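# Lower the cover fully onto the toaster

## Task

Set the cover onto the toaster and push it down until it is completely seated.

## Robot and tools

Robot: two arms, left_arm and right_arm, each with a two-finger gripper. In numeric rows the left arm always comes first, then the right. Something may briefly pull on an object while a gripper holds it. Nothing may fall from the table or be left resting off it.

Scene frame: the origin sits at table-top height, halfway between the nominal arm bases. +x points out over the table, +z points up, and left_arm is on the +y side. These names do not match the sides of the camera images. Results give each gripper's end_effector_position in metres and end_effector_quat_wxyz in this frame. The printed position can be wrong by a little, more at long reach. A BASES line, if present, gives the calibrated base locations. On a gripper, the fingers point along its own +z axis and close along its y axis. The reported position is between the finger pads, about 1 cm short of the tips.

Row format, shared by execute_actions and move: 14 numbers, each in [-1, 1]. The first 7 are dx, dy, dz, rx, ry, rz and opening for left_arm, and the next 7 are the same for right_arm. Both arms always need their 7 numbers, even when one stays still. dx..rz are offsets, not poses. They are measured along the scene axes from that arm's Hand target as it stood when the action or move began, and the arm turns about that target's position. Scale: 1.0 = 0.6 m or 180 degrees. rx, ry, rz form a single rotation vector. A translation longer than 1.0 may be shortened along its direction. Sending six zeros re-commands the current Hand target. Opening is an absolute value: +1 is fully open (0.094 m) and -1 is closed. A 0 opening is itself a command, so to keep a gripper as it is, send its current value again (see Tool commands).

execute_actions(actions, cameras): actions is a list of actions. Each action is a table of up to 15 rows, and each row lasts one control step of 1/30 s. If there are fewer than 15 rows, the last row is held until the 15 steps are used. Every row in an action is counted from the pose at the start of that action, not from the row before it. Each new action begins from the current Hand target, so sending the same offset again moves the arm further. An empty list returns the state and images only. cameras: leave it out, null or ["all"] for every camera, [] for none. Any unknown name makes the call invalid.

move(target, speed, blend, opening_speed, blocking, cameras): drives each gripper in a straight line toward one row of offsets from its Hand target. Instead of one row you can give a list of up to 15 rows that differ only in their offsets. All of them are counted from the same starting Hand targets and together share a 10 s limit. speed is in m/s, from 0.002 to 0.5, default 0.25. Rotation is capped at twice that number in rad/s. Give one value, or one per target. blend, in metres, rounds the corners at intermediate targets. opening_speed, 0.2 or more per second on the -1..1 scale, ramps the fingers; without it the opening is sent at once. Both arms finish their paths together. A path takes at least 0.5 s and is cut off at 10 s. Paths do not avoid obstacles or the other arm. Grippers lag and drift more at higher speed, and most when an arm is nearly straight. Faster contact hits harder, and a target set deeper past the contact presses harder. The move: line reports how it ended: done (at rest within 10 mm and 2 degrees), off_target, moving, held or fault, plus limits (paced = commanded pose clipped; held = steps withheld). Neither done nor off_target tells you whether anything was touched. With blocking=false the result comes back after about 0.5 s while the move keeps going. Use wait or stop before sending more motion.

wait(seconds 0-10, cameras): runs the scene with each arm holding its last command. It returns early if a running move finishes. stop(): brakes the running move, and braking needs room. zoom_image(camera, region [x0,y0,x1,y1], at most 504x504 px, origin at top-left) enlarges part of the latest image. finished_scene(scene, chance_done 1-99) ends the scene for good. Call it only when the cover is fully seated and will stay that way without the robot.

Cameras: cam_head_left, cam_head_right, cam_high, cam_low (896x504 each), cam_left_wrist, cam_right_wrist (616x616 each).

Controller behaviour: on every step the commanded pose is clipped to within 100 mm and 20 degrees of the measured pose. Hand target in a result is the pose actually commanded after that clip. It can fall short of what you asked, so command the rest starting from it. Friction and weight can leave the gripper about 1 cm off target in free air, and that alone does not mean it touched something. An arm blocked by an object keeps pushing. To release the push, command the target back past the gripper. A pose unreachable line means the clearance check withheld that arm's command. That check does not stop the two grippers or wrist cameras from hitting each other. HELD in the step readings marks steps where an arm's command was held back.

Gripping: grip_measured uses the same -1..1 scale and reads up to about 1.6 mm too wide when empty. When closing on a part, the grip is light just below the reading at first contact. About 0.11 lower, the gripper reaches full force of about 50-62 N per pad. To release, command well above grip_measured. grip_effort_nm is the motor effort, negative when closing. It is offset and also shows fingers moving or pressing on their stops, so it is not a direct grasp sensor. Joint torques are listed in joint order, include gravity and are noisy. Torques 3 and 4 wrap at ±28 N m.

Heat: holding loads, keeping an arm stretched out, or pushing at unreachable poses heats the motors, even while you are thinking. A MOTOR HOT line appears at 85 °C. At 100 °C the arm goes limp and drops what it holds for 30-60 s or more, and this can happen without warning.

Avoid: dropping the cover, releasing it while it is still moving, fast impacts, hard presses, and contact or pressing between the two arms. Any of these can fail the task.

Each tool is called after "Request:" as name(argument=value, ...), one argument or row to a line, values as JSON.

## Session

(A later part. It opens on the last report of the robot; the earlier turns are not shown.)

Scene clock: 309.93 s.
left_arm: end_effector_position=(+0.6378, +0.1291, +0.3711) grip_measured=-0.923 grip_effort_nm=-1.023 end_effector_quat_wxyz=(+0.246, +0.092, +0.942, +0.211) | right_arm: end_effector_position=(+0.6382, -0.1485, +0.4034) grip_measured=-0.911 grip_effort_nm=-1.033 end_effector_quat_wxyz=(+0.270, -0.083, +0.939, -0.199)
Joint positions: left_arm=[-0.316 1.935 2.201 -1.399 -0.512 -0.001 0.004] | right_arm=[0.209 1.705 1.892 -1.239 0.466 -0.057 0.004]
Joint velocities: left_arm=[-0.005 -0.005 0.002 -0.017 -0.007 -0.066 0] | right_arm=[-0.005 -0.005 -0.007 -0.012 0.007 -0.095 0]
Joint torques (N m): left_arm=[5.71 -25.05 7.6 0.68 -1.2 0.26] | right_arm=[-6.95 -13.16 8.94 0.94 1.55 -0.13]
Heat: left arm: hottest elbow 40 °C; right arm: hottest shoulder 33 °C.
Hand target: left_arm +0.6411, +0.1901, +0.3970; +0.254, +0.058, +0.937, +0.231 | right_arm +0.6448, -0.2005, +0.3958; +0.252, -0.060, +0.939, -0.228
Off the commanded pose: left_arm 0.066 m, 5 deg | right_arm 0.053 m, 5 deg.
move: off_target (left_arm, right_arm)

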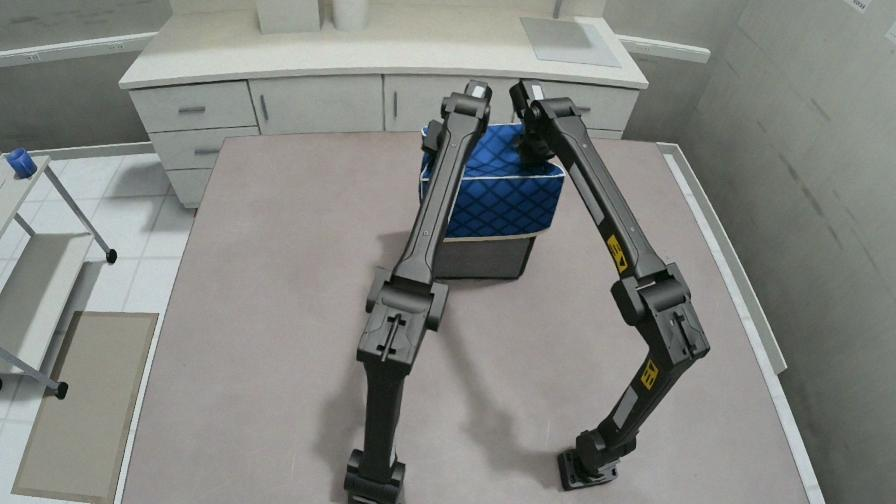

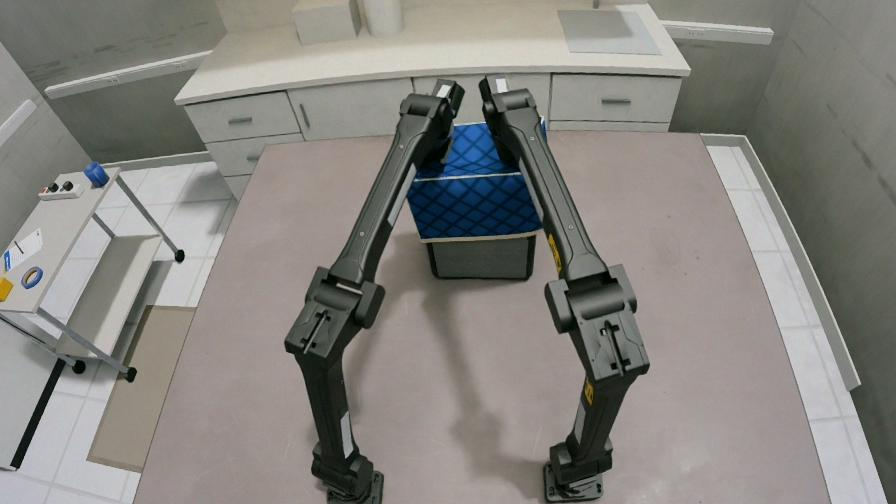

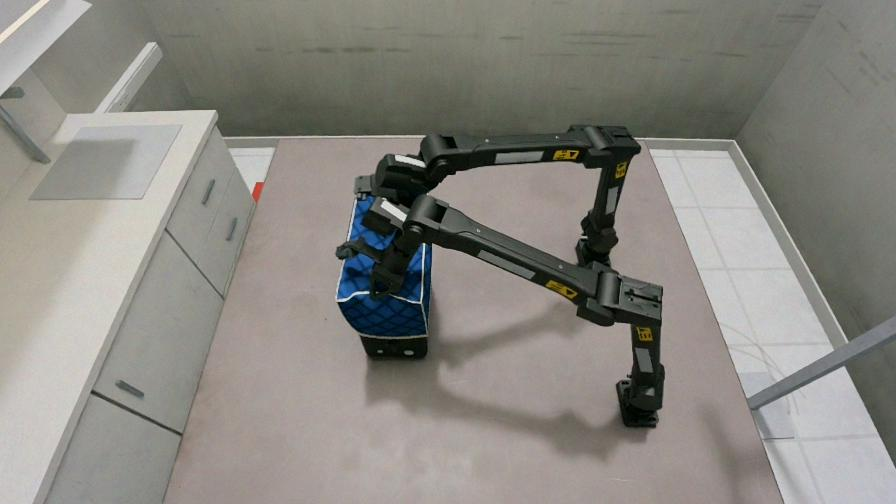

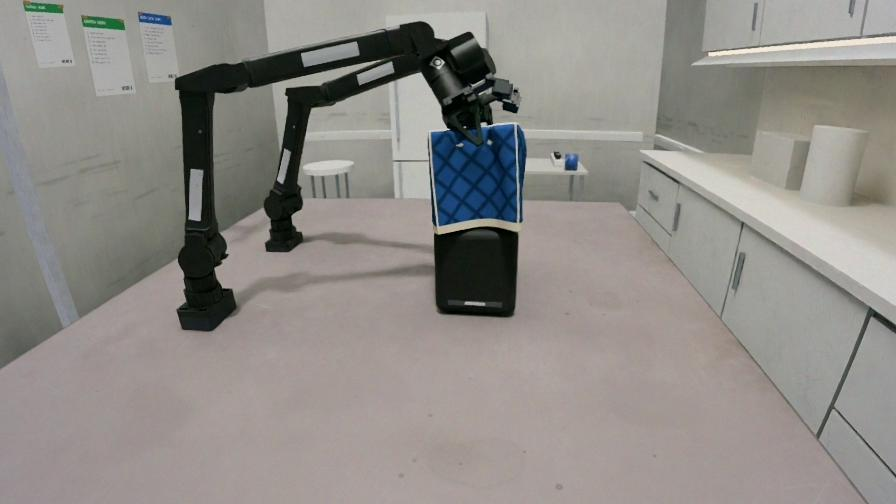

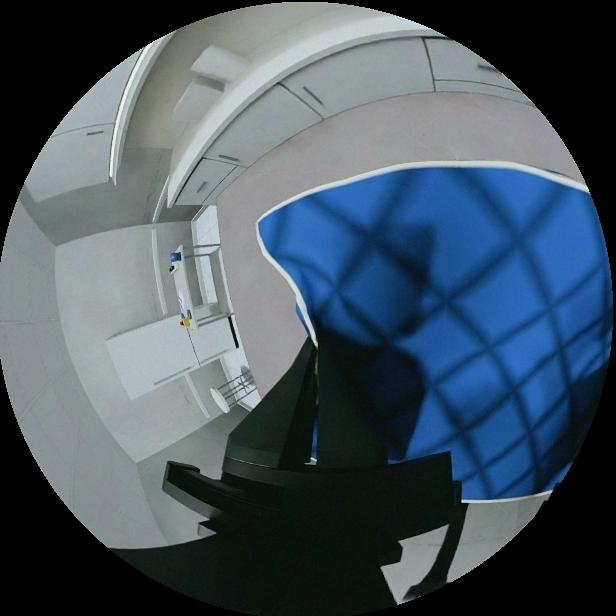

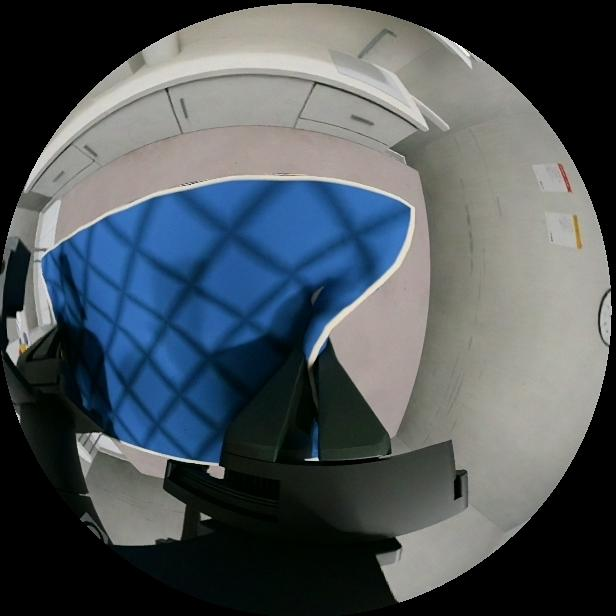

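Request:
zoom_image(
  camera="cam_low",
  region=[360, 70, 580, 340],
)

Request:
zoom_image(
  camera="cam_high",
  region=[300, 140, 500, 380],
)

Request:
zoom_image(
  camera="cam_head_left",
  region=[360, 70, 620, 300],
)

Request:
zoom_image(
  camera="cam_head_right",
  region=[360, 70, 620, 300],
)

Scaled by 1.867.

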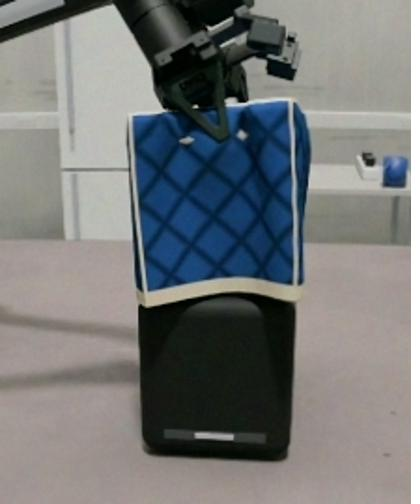

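Scaled by 2.100.

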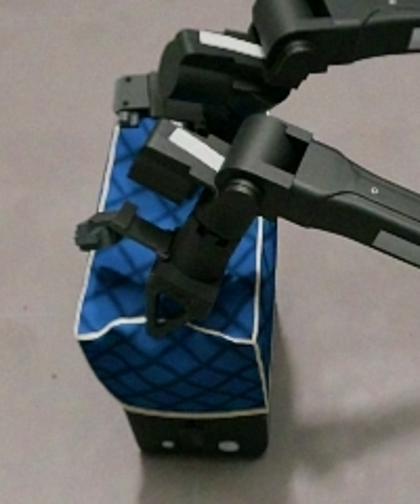

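Scaled by 1.938.

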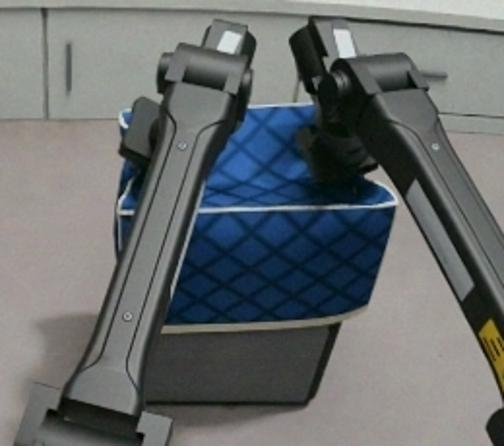

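Scaled by 1.938.

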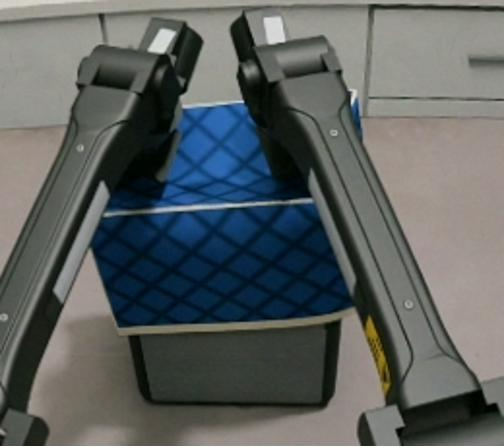

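Request:
move(
  target=[0,0,-0.1,0,0,0,-1,0,0,-0.13,0,0,0,-1],
  speed=0.06,
  cameras=["cam_head_right","cam_low","cam_high"],
)

Request:
zoom_image(
  camera="cam_low",
  region=[360, 70, 580, 340],
)

Request:
zoom_image(
  camera="cam_head_right",
  region=[360, 70, 620, 300],
)

Scene clock: 322.47 s.
left_arm: end_effector_position=(+0.6358, +0.1304, +0.3103) grip_measured=-0.923 grip_effort_nm=-1.028 end_effector_quat_wxyz=(+0.246, +0.092, +0.942, +0.211) | right_arm: end_effector_position=(+0.6424, -0.1475, +0.3183) grip_measured=-0.911 grip_effort_nm=-1.038 end_effector_quat_wxyz=(+0.265, -0.085, +0.940, -0.199)
Joint positions: left_arm=[-0.315 1.892 1.974 -1.215 -0.51 0 0.004] | right_arm=[0.209 1.705 1.671 -1.028 0.466 -0.058 0.004]
Joint velocities: left_arm=[-0.015 -0.005 -0.012 0.012 0.037 -0.022 -0.001] | right_arm=[-0.005 0.005 0.007 0.012 0.022 -0.022 -0.001]
Joint torques (N m): left_arm=[5.77 -24.94 7.77 0.66 -1.21 0.25] | right_arm=[-6.77 -14.45 8.54 0.91 1.58 -0.11]
Heat: left arm: hottest elbow 38 °C; right arm: hottest shoulder 33 °C.
Hand target: left_arm +0.6407, +0.1913, +0.3370; +0.254, +0.058, +0.937, +0.231 | right_arm +0.6436, -0.2006, +0.3179; +0.253, -0.060, +0.938, -0.228
Off the commanded pose: left_arm 0.066 m, 5 deg | right_arm 0.053 m, 5 deg.
move: off_target (left_arm, right_arm)
Images, in order (width x height): cam_head_right 896x504, cam_high 896x504, cam_low 896x504.

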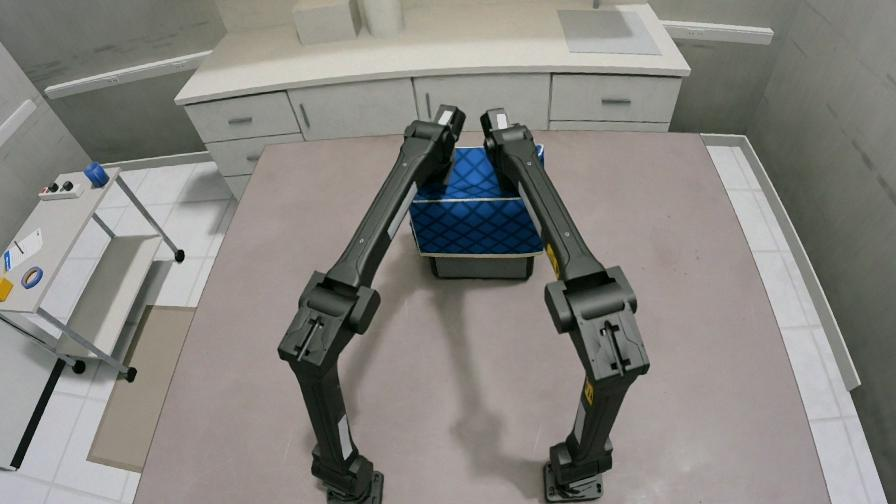

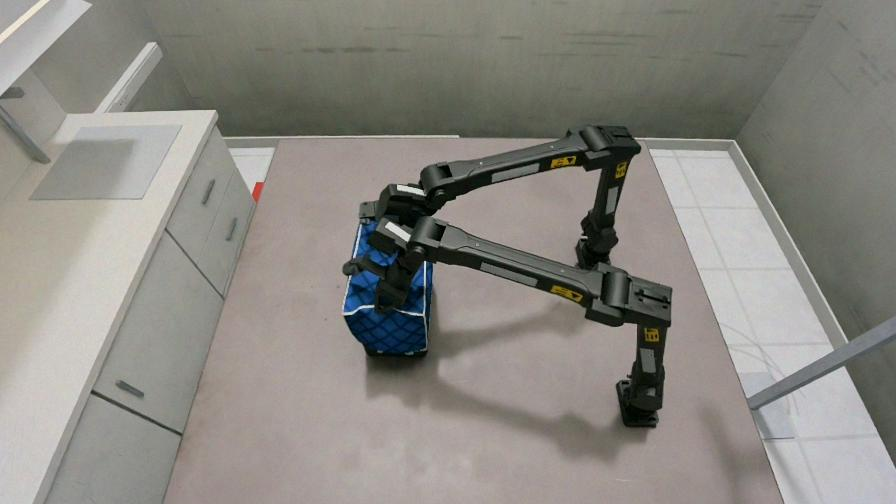

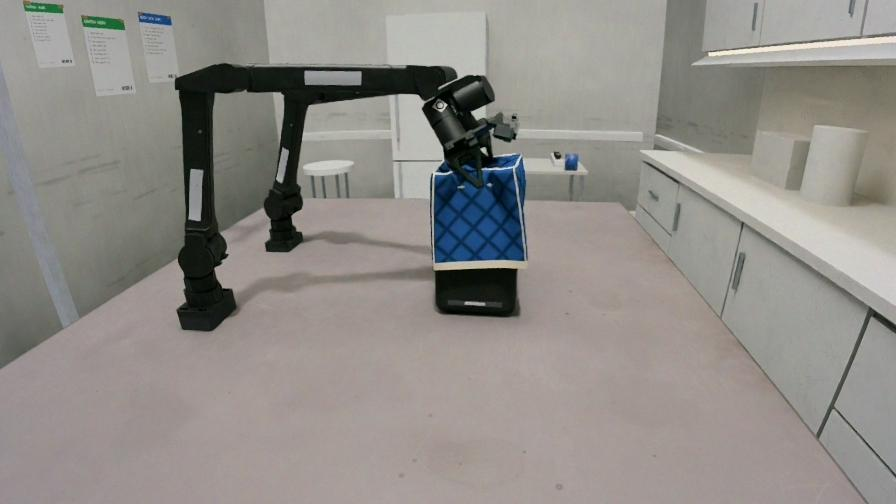

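Scaled by 1.867.

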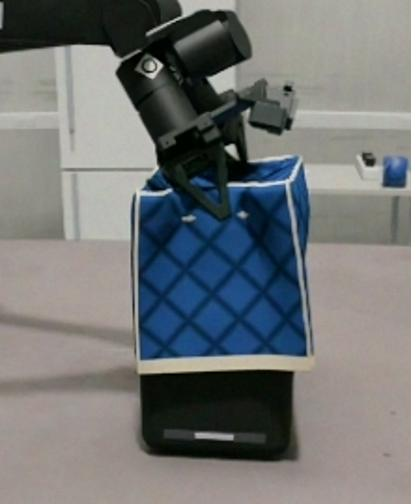

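Scaled by 1.938.

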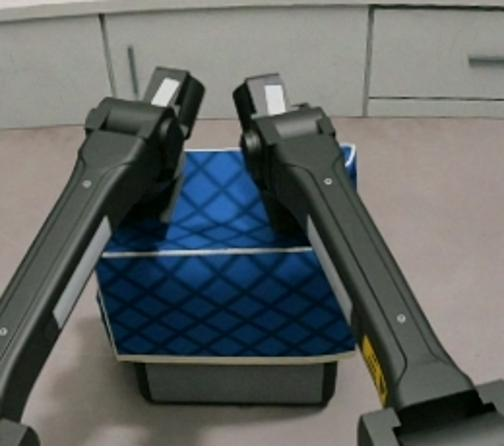

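Request:
move(
  target=[-0.012,0,-0.16,0,0,0,-1,-0.015,0,-0.15,0,0,0,-1],
  speed=0.07,
  cameras=["cam_head_left","cam_head_right","cam_low","cam_high"],
)

Request:
zoom_image(
  camera="cam_low",
  region=[360, 70, 580, 340],
)

Request:
zoom_image(
  camera="cam_head_right",
  region=[360, 70, 620, 300],
)

Scene clock: 328.23 s.
left_arm: end_effector_position=(+0.6270, +0.1313, +0.2266) grip_measured=-0.923 grip_effort_nm=-1.028 end_effector_quat_wxyz=(+0.257, +0.090, +0.941, +0.203) | right_arm: end_effector_position=(+0.6364, -0.1481, +0.2408) grip_measured=-0.911 grip_effort_nm=-1.038 end_effector_quat_wxyz=(+0.277, -0.083, +0.937, -0.195)
Joint positions: left_arm=[-0.315 1.86 1.704 -0.952 -0.499 0 0.004] | right_arm=[0.209 1.705 1.459 -0.79 0.46 -0.058 0.004]
Joint velocities: left_arm=[-0.015 -0.015 -0.012 0.012 -0.037 -0.037 0] | right_arm=[-0.015 -0.005 -0.007 0.012 0.022 0.007 0.001]
Joint torques (N m): left_arm=[6.24 -23.12 7.06 0.5 -1.6 0.27] | right_arm=[-6.53 -13.33 7.32 0.76 1.81 -0.09]
Heat: left arm: hottest elbow 38 °C; right arm: hottest shoulder 33 °C.
Hand target: left_arm +0.6330, +0.1930, +0.2409; +0.254, +0.058, +0.937, +0.231 | right_arm +0.6332, -0.2009, +0.2282; +0.253, -0.060, +0.938, -0.228
Off the commanded pose: left_arm 0.062 m, 5 deg | right_arm 0.054 m, 5 deg.
move: off_target (left_arm, right_arm)
Images, in order (width x height): cam_head_left 896x504, cam_head_right 896x504, cam_high 896x504, cam_low 896x504.

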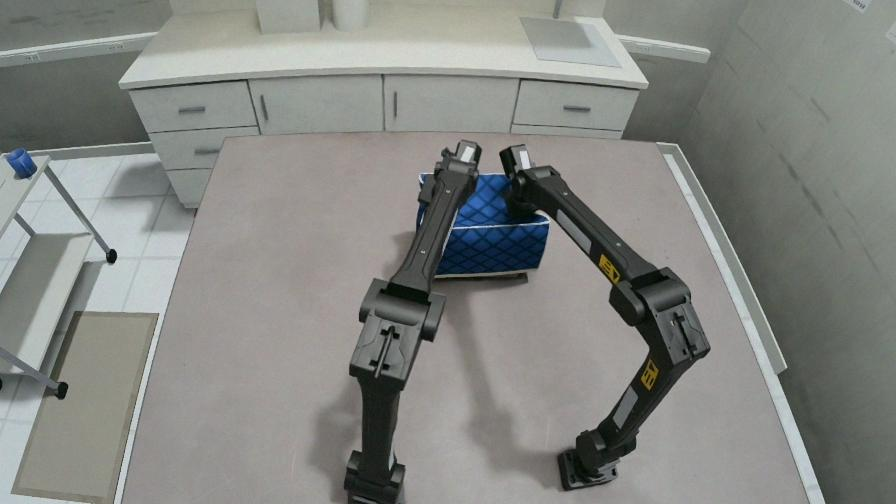

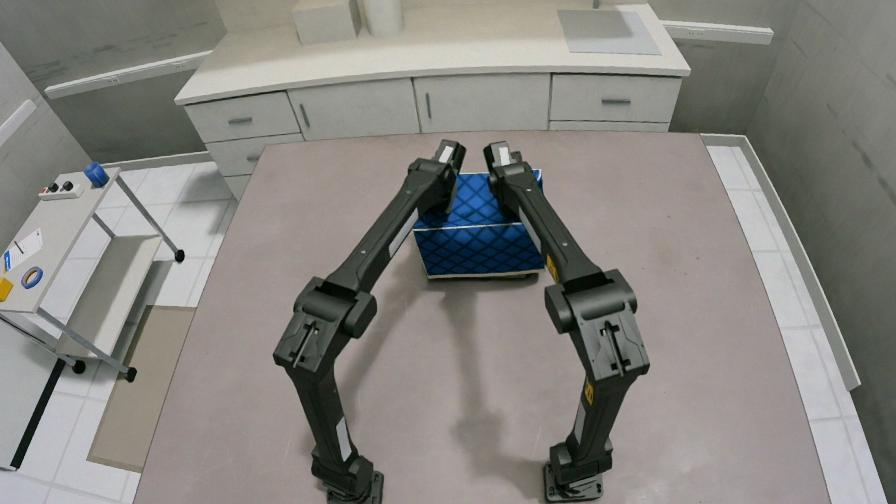

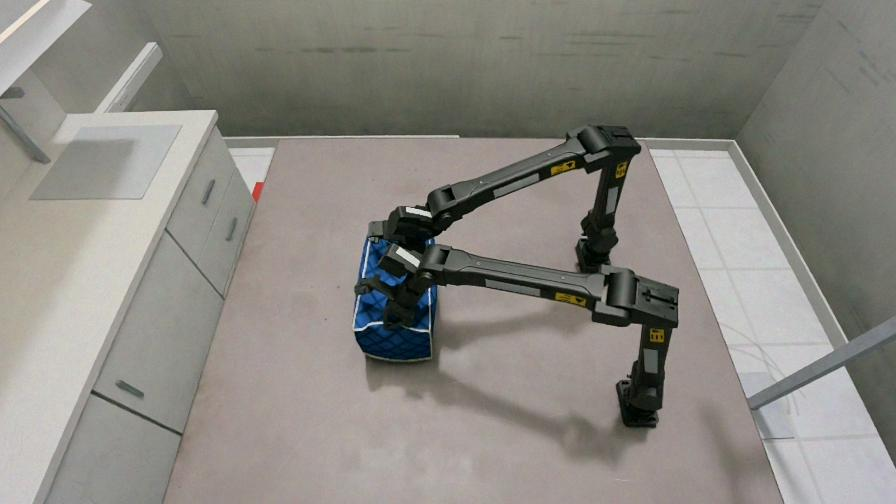

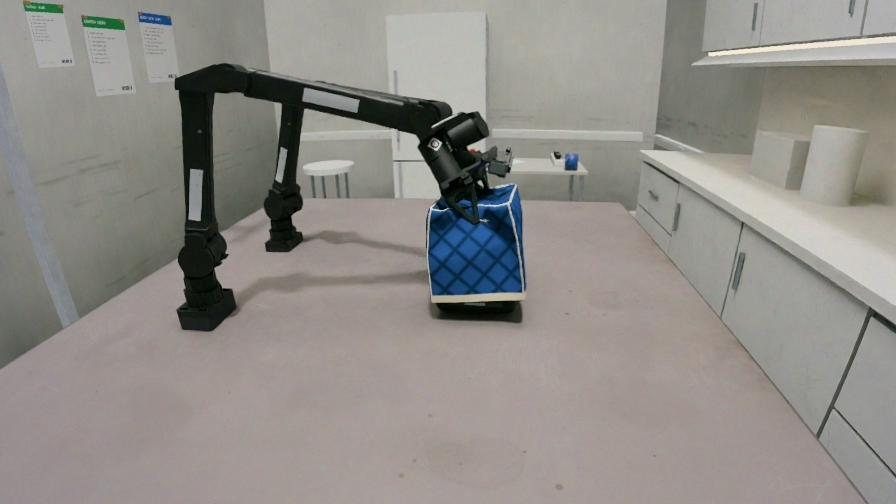

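Scaled by 1.867.

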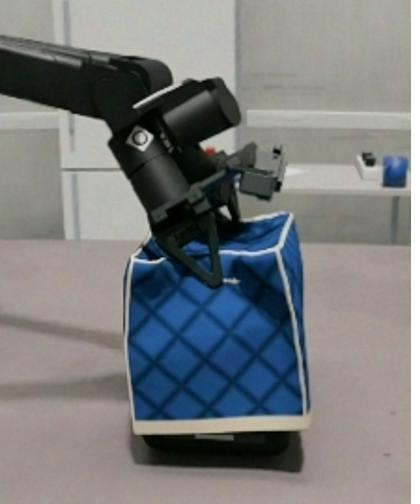

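Scaled by 1.938.

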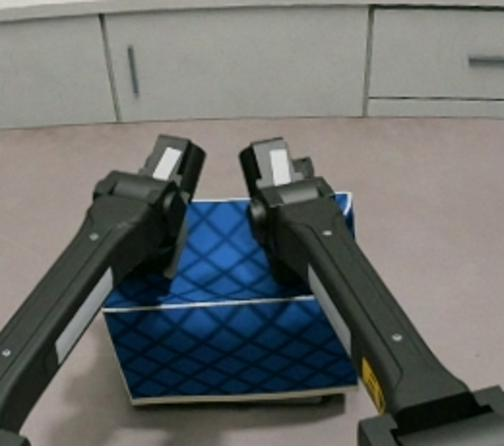

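Request:
move(
  target=[0.0,-0.02,-0.065,0,0,0,-1,-0.01,0.02,-0.065,0,0,0,-1],
  speed=0.06,
  cameras=["cam_head_left","cam_head_right","cam_low","cam_high"],
)

Request:
zoom_image(
  camera="cam_low",
  region=[360, 70, 580, 340],
)

Request:
zoom_image(
  camera="cam_head_left",
  region=[360, 70, 620, 300],
)

Scene clock: 334.60 s.
left_arm: end_effector_position=(+0.6300, +0.1311, +0.2204) grip_measured=-0.923 grip_effort_nm=-1.033 end_effector_quat_wxyz=(+0.278, +0.083, +0.936, +0.201) | right_arm: end_effector_position=(+0.6364, -0.1493, +0.2346) grip_measured=-0.911 grip_effort_nm=-1.038 end_effector_quat_wxyz=(+0.301, -0.075, +0.930, -0.198)
Joint positions: left_arm=[-0.315 1.849 1.657 -0.87 -0.503 0 0.004] | right_arm=[0.211 1.69 1.403 -0.699 0.476 -0.058 0.004]
Joint velocities: left_arm=[-0.005 -0.005 0.002 0.022 0.037 -0.037 -0.001] | right_arm=[-0.005 0.005 -0.012 -0.012 -0.007 -0.066 0]
Joint torques (N m): left_arm=[4.66 -19.08 6.09 0.66 -1.64 0.1] | right_arm=[-4.84 -10.81 5.45 0.65 1.6 0.18]
Heat: left arm: hottest elbow 37 °C; right arm: hottest shoulder 33 °C.
Hand target: left_arm +0.6329, +0.1817, +0.2019; +0.254, +0.058, +0.937, +0.231 | right_arm +0.6264, -0.1888, +0.1891; +0.253, -0.060, +0.939, -0.227
Off the commanded pose: left_arm 0.053 m, 5 deg | right_arm 0.061 m, 7 deg.
move: off_target (left_arm, right_arm)
Images, in order (width x height): cam_head_left 896x504, cam_head_right 896x504, cam_high 896x504, cam_low 896x504.

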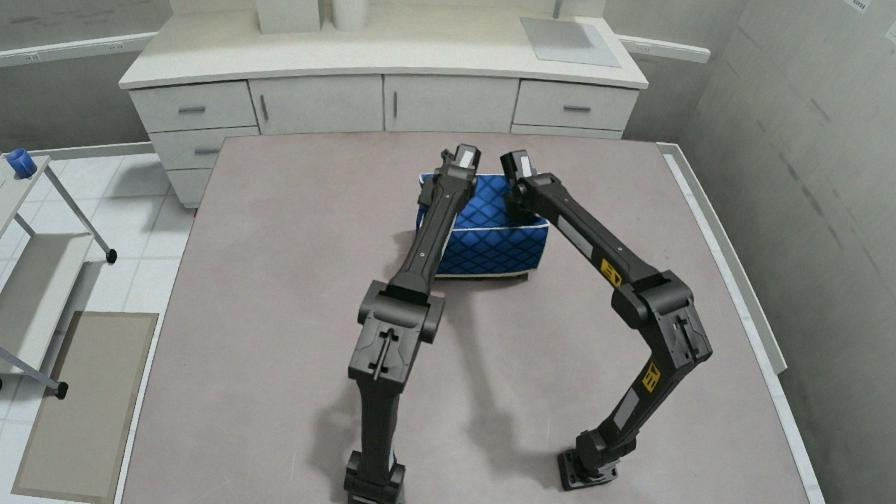

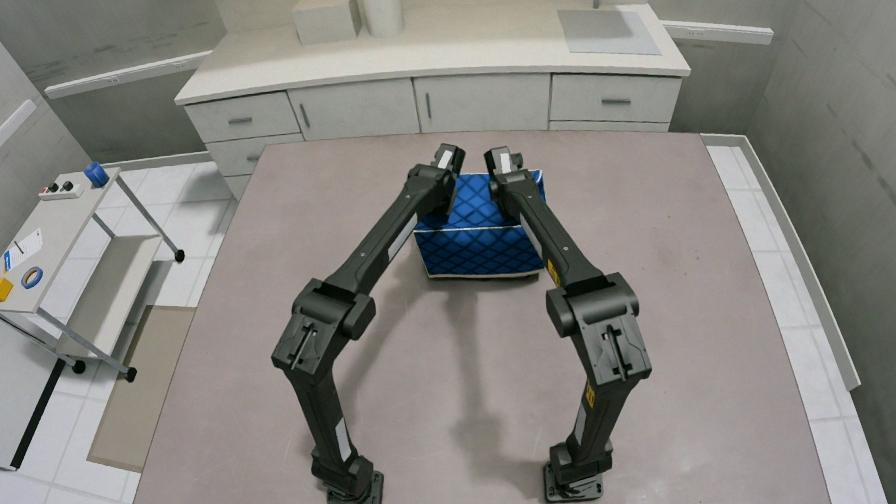

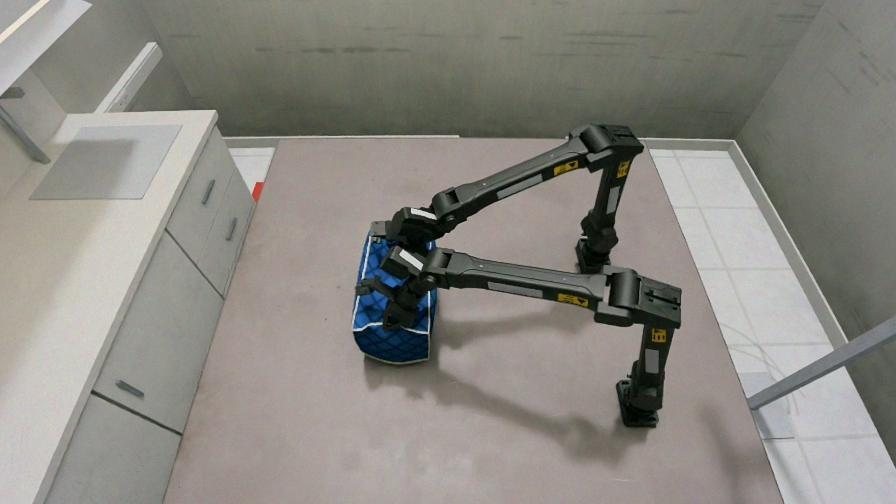

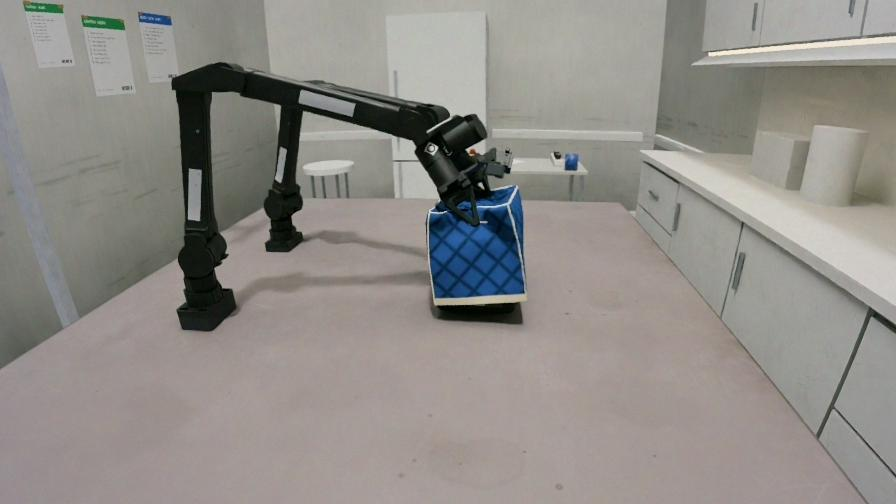

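Scaled by 1.867.

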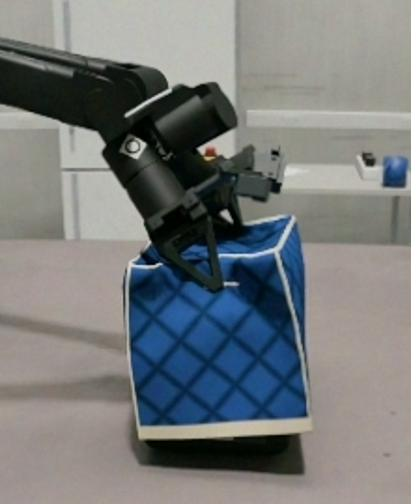

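Scaled by 1.938.

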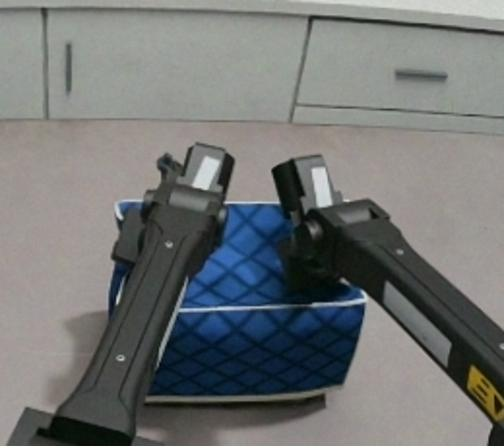

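Request:
move(
  target=[0,-0.07,0.03,0,0,0,-1,0.01,0.05,0.06,0,0,0,-1],
  speed=0.1,
  cameras=[],
)

Request:
move(
  target=[0,0,0,0,0,0,0.6,0,0,0,0,0,0,0.6],
  opening_speed=1.5,
)

Scene clock: 340.73 s.
left_arm: end_effector_position=(+0.6230, +0.1245, +0.2256) grip_measured=-0.923 grip_effort_nm=-1.033 end_effector_quat_wxyz=(+0.266, +0.069, +0.937, +0.216) | right_arm: end_effector_position=(+0.6250, -0.1490, +0.2370) grip_measured=-0.911 grip_effort_nm=-1.038 end_effector_quat_wxyz=(+0.272, -0.067, +0.936, -0.212)
Joint positions: left_arm=[-0.337 1.859 1.691 -0.942 -0.546 -0.054 0.004] | right_arm=[0.224 1.694 1.433 -0.8 0.508 -0.018 0.004]
Joint velocities: left_arm=[0.005 0.005 -0.007 0.007 0.022 0.007 -0.001] | right_arm=[-0.005 0.005 0.007 0.012 0.022 0.037 0]
Joint torques (N m): left_arm=[1.55 -17.85 10.13 -0.27 -1.16 -0.01] | right_arm=[-1.9 -10.23 12.29 -0.09 1.23 0.26]
Heat: left arm: hottest elbow 37 °C; right arm: hottest shoulder 33 °C.
Hand target: left_arm +0.6329, +0.1397, +0.2191; +0.254, +0.058, +0.937, +0.231 | right_arm +0.6329, -0.1585, +0.2249; +0.253, -0.059, +0.939, -0.227
Off the commanded pose: left_arm 0.019 m, 3 deg | right_arm 0.017 m, 3 deg.
move: off_target (left_arm, right_arm)
No camera images: "cameras" was empty.

Scene clock: 342.23 s.
left_arm: end_effector_position=(+0.6285, +0.1486, +0.2345) grip_measured=+0.596 grip_effort_nm=0.154 end_effector_quat_wxyz=(+0.265, +0.051, +0.933, +0.239) | right_arm: end_effector_position=(+0.6289, -0.1633, +0.2488) grip_measured=+0.596 grip_effort_nm=0.144 end_effector_quat_wxyz=(+0.274, -0.054, +0.932, -0.233)
Joint positions: left_arm=[-0.31 1.862 1.709 -0.958 -0.588 -0.054 0.075] | right_arm=[0.21 1.694 1.454 -0.816 0.55 -0.018 0.075]
Joint velocities: left_arm=[-0.005 -0.015 -0.022 -0.007 0.037 -0.007 0] | right_arm=[-0.005 -0.005 0.002 0.012 -0.051 -0.037 0]
Joint torques (N m): left_arm=[-0.91 -18.55 8.92 0.27 0.4 -0.04] | right_arm=[-0.73 -10.4 10.51 0.38 -0.29 0.29]
Heat: left arm: hottest elbow 37 °C; right arm: hottest shoulder 33 °C.
Hand target: left_arm +0.6329, +0.1396, +0.2190; +0.254, +0.058, +0.938, +0.231 | right_arm +0.6328, -0.1586, +0.2248; +0.253, -0.060, +0.939, -0.227
Off the commanded pose: left_arm 0.018 m, 2 deg | right_arm 0.025 m, 3 deg.
move: off_target (left_arm, right_arm)

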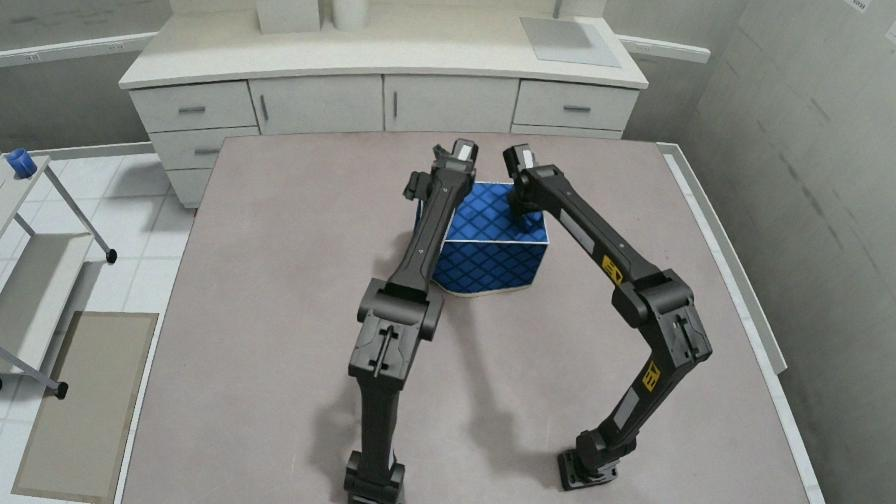

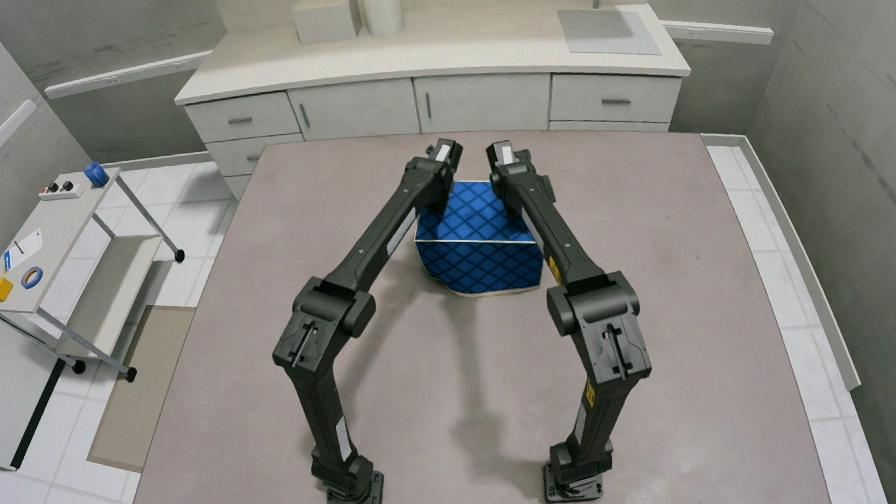

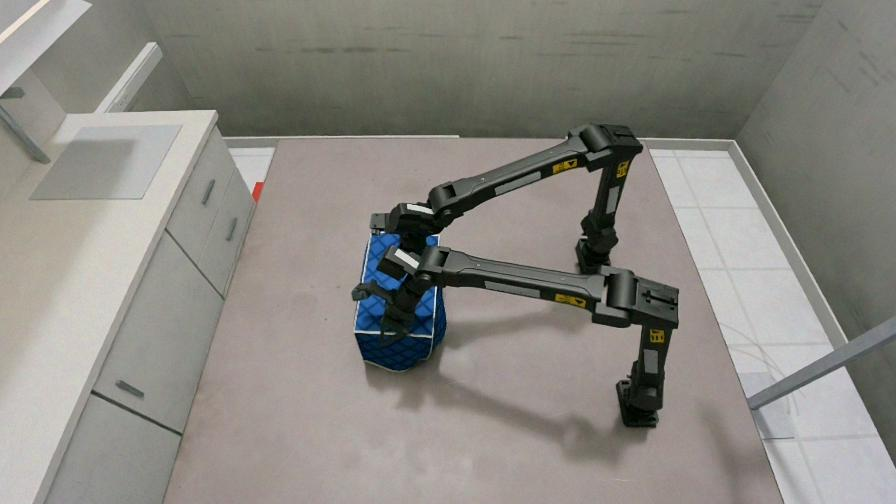

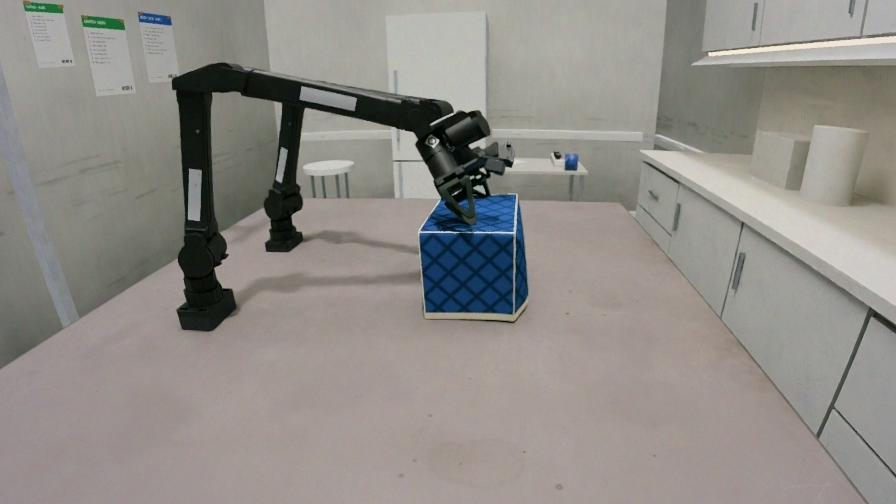

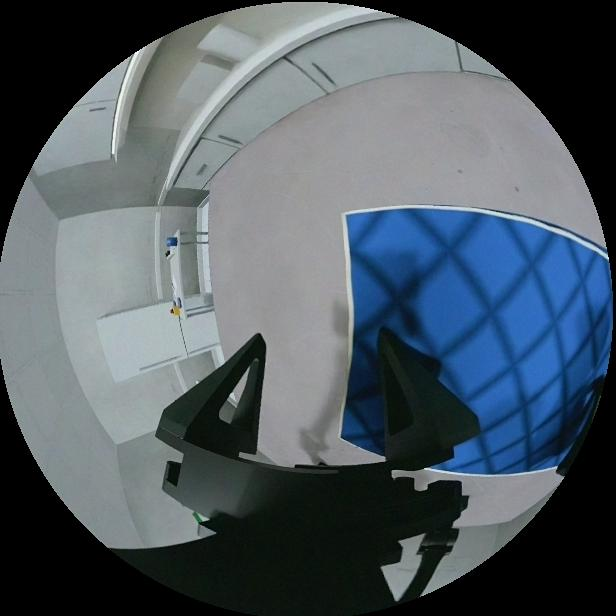

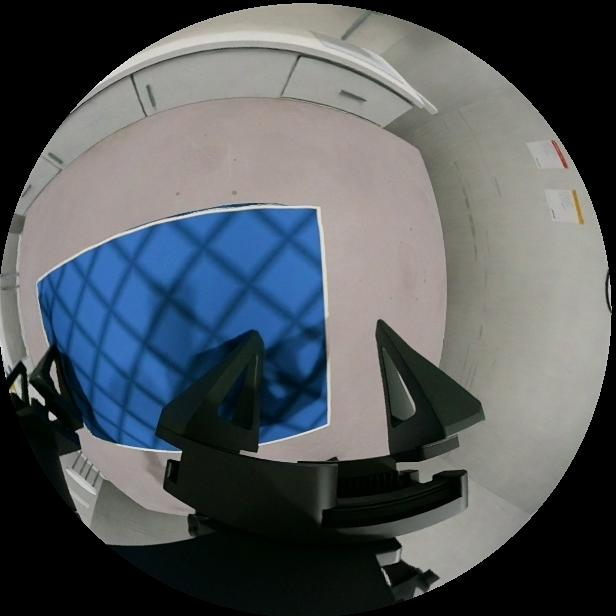

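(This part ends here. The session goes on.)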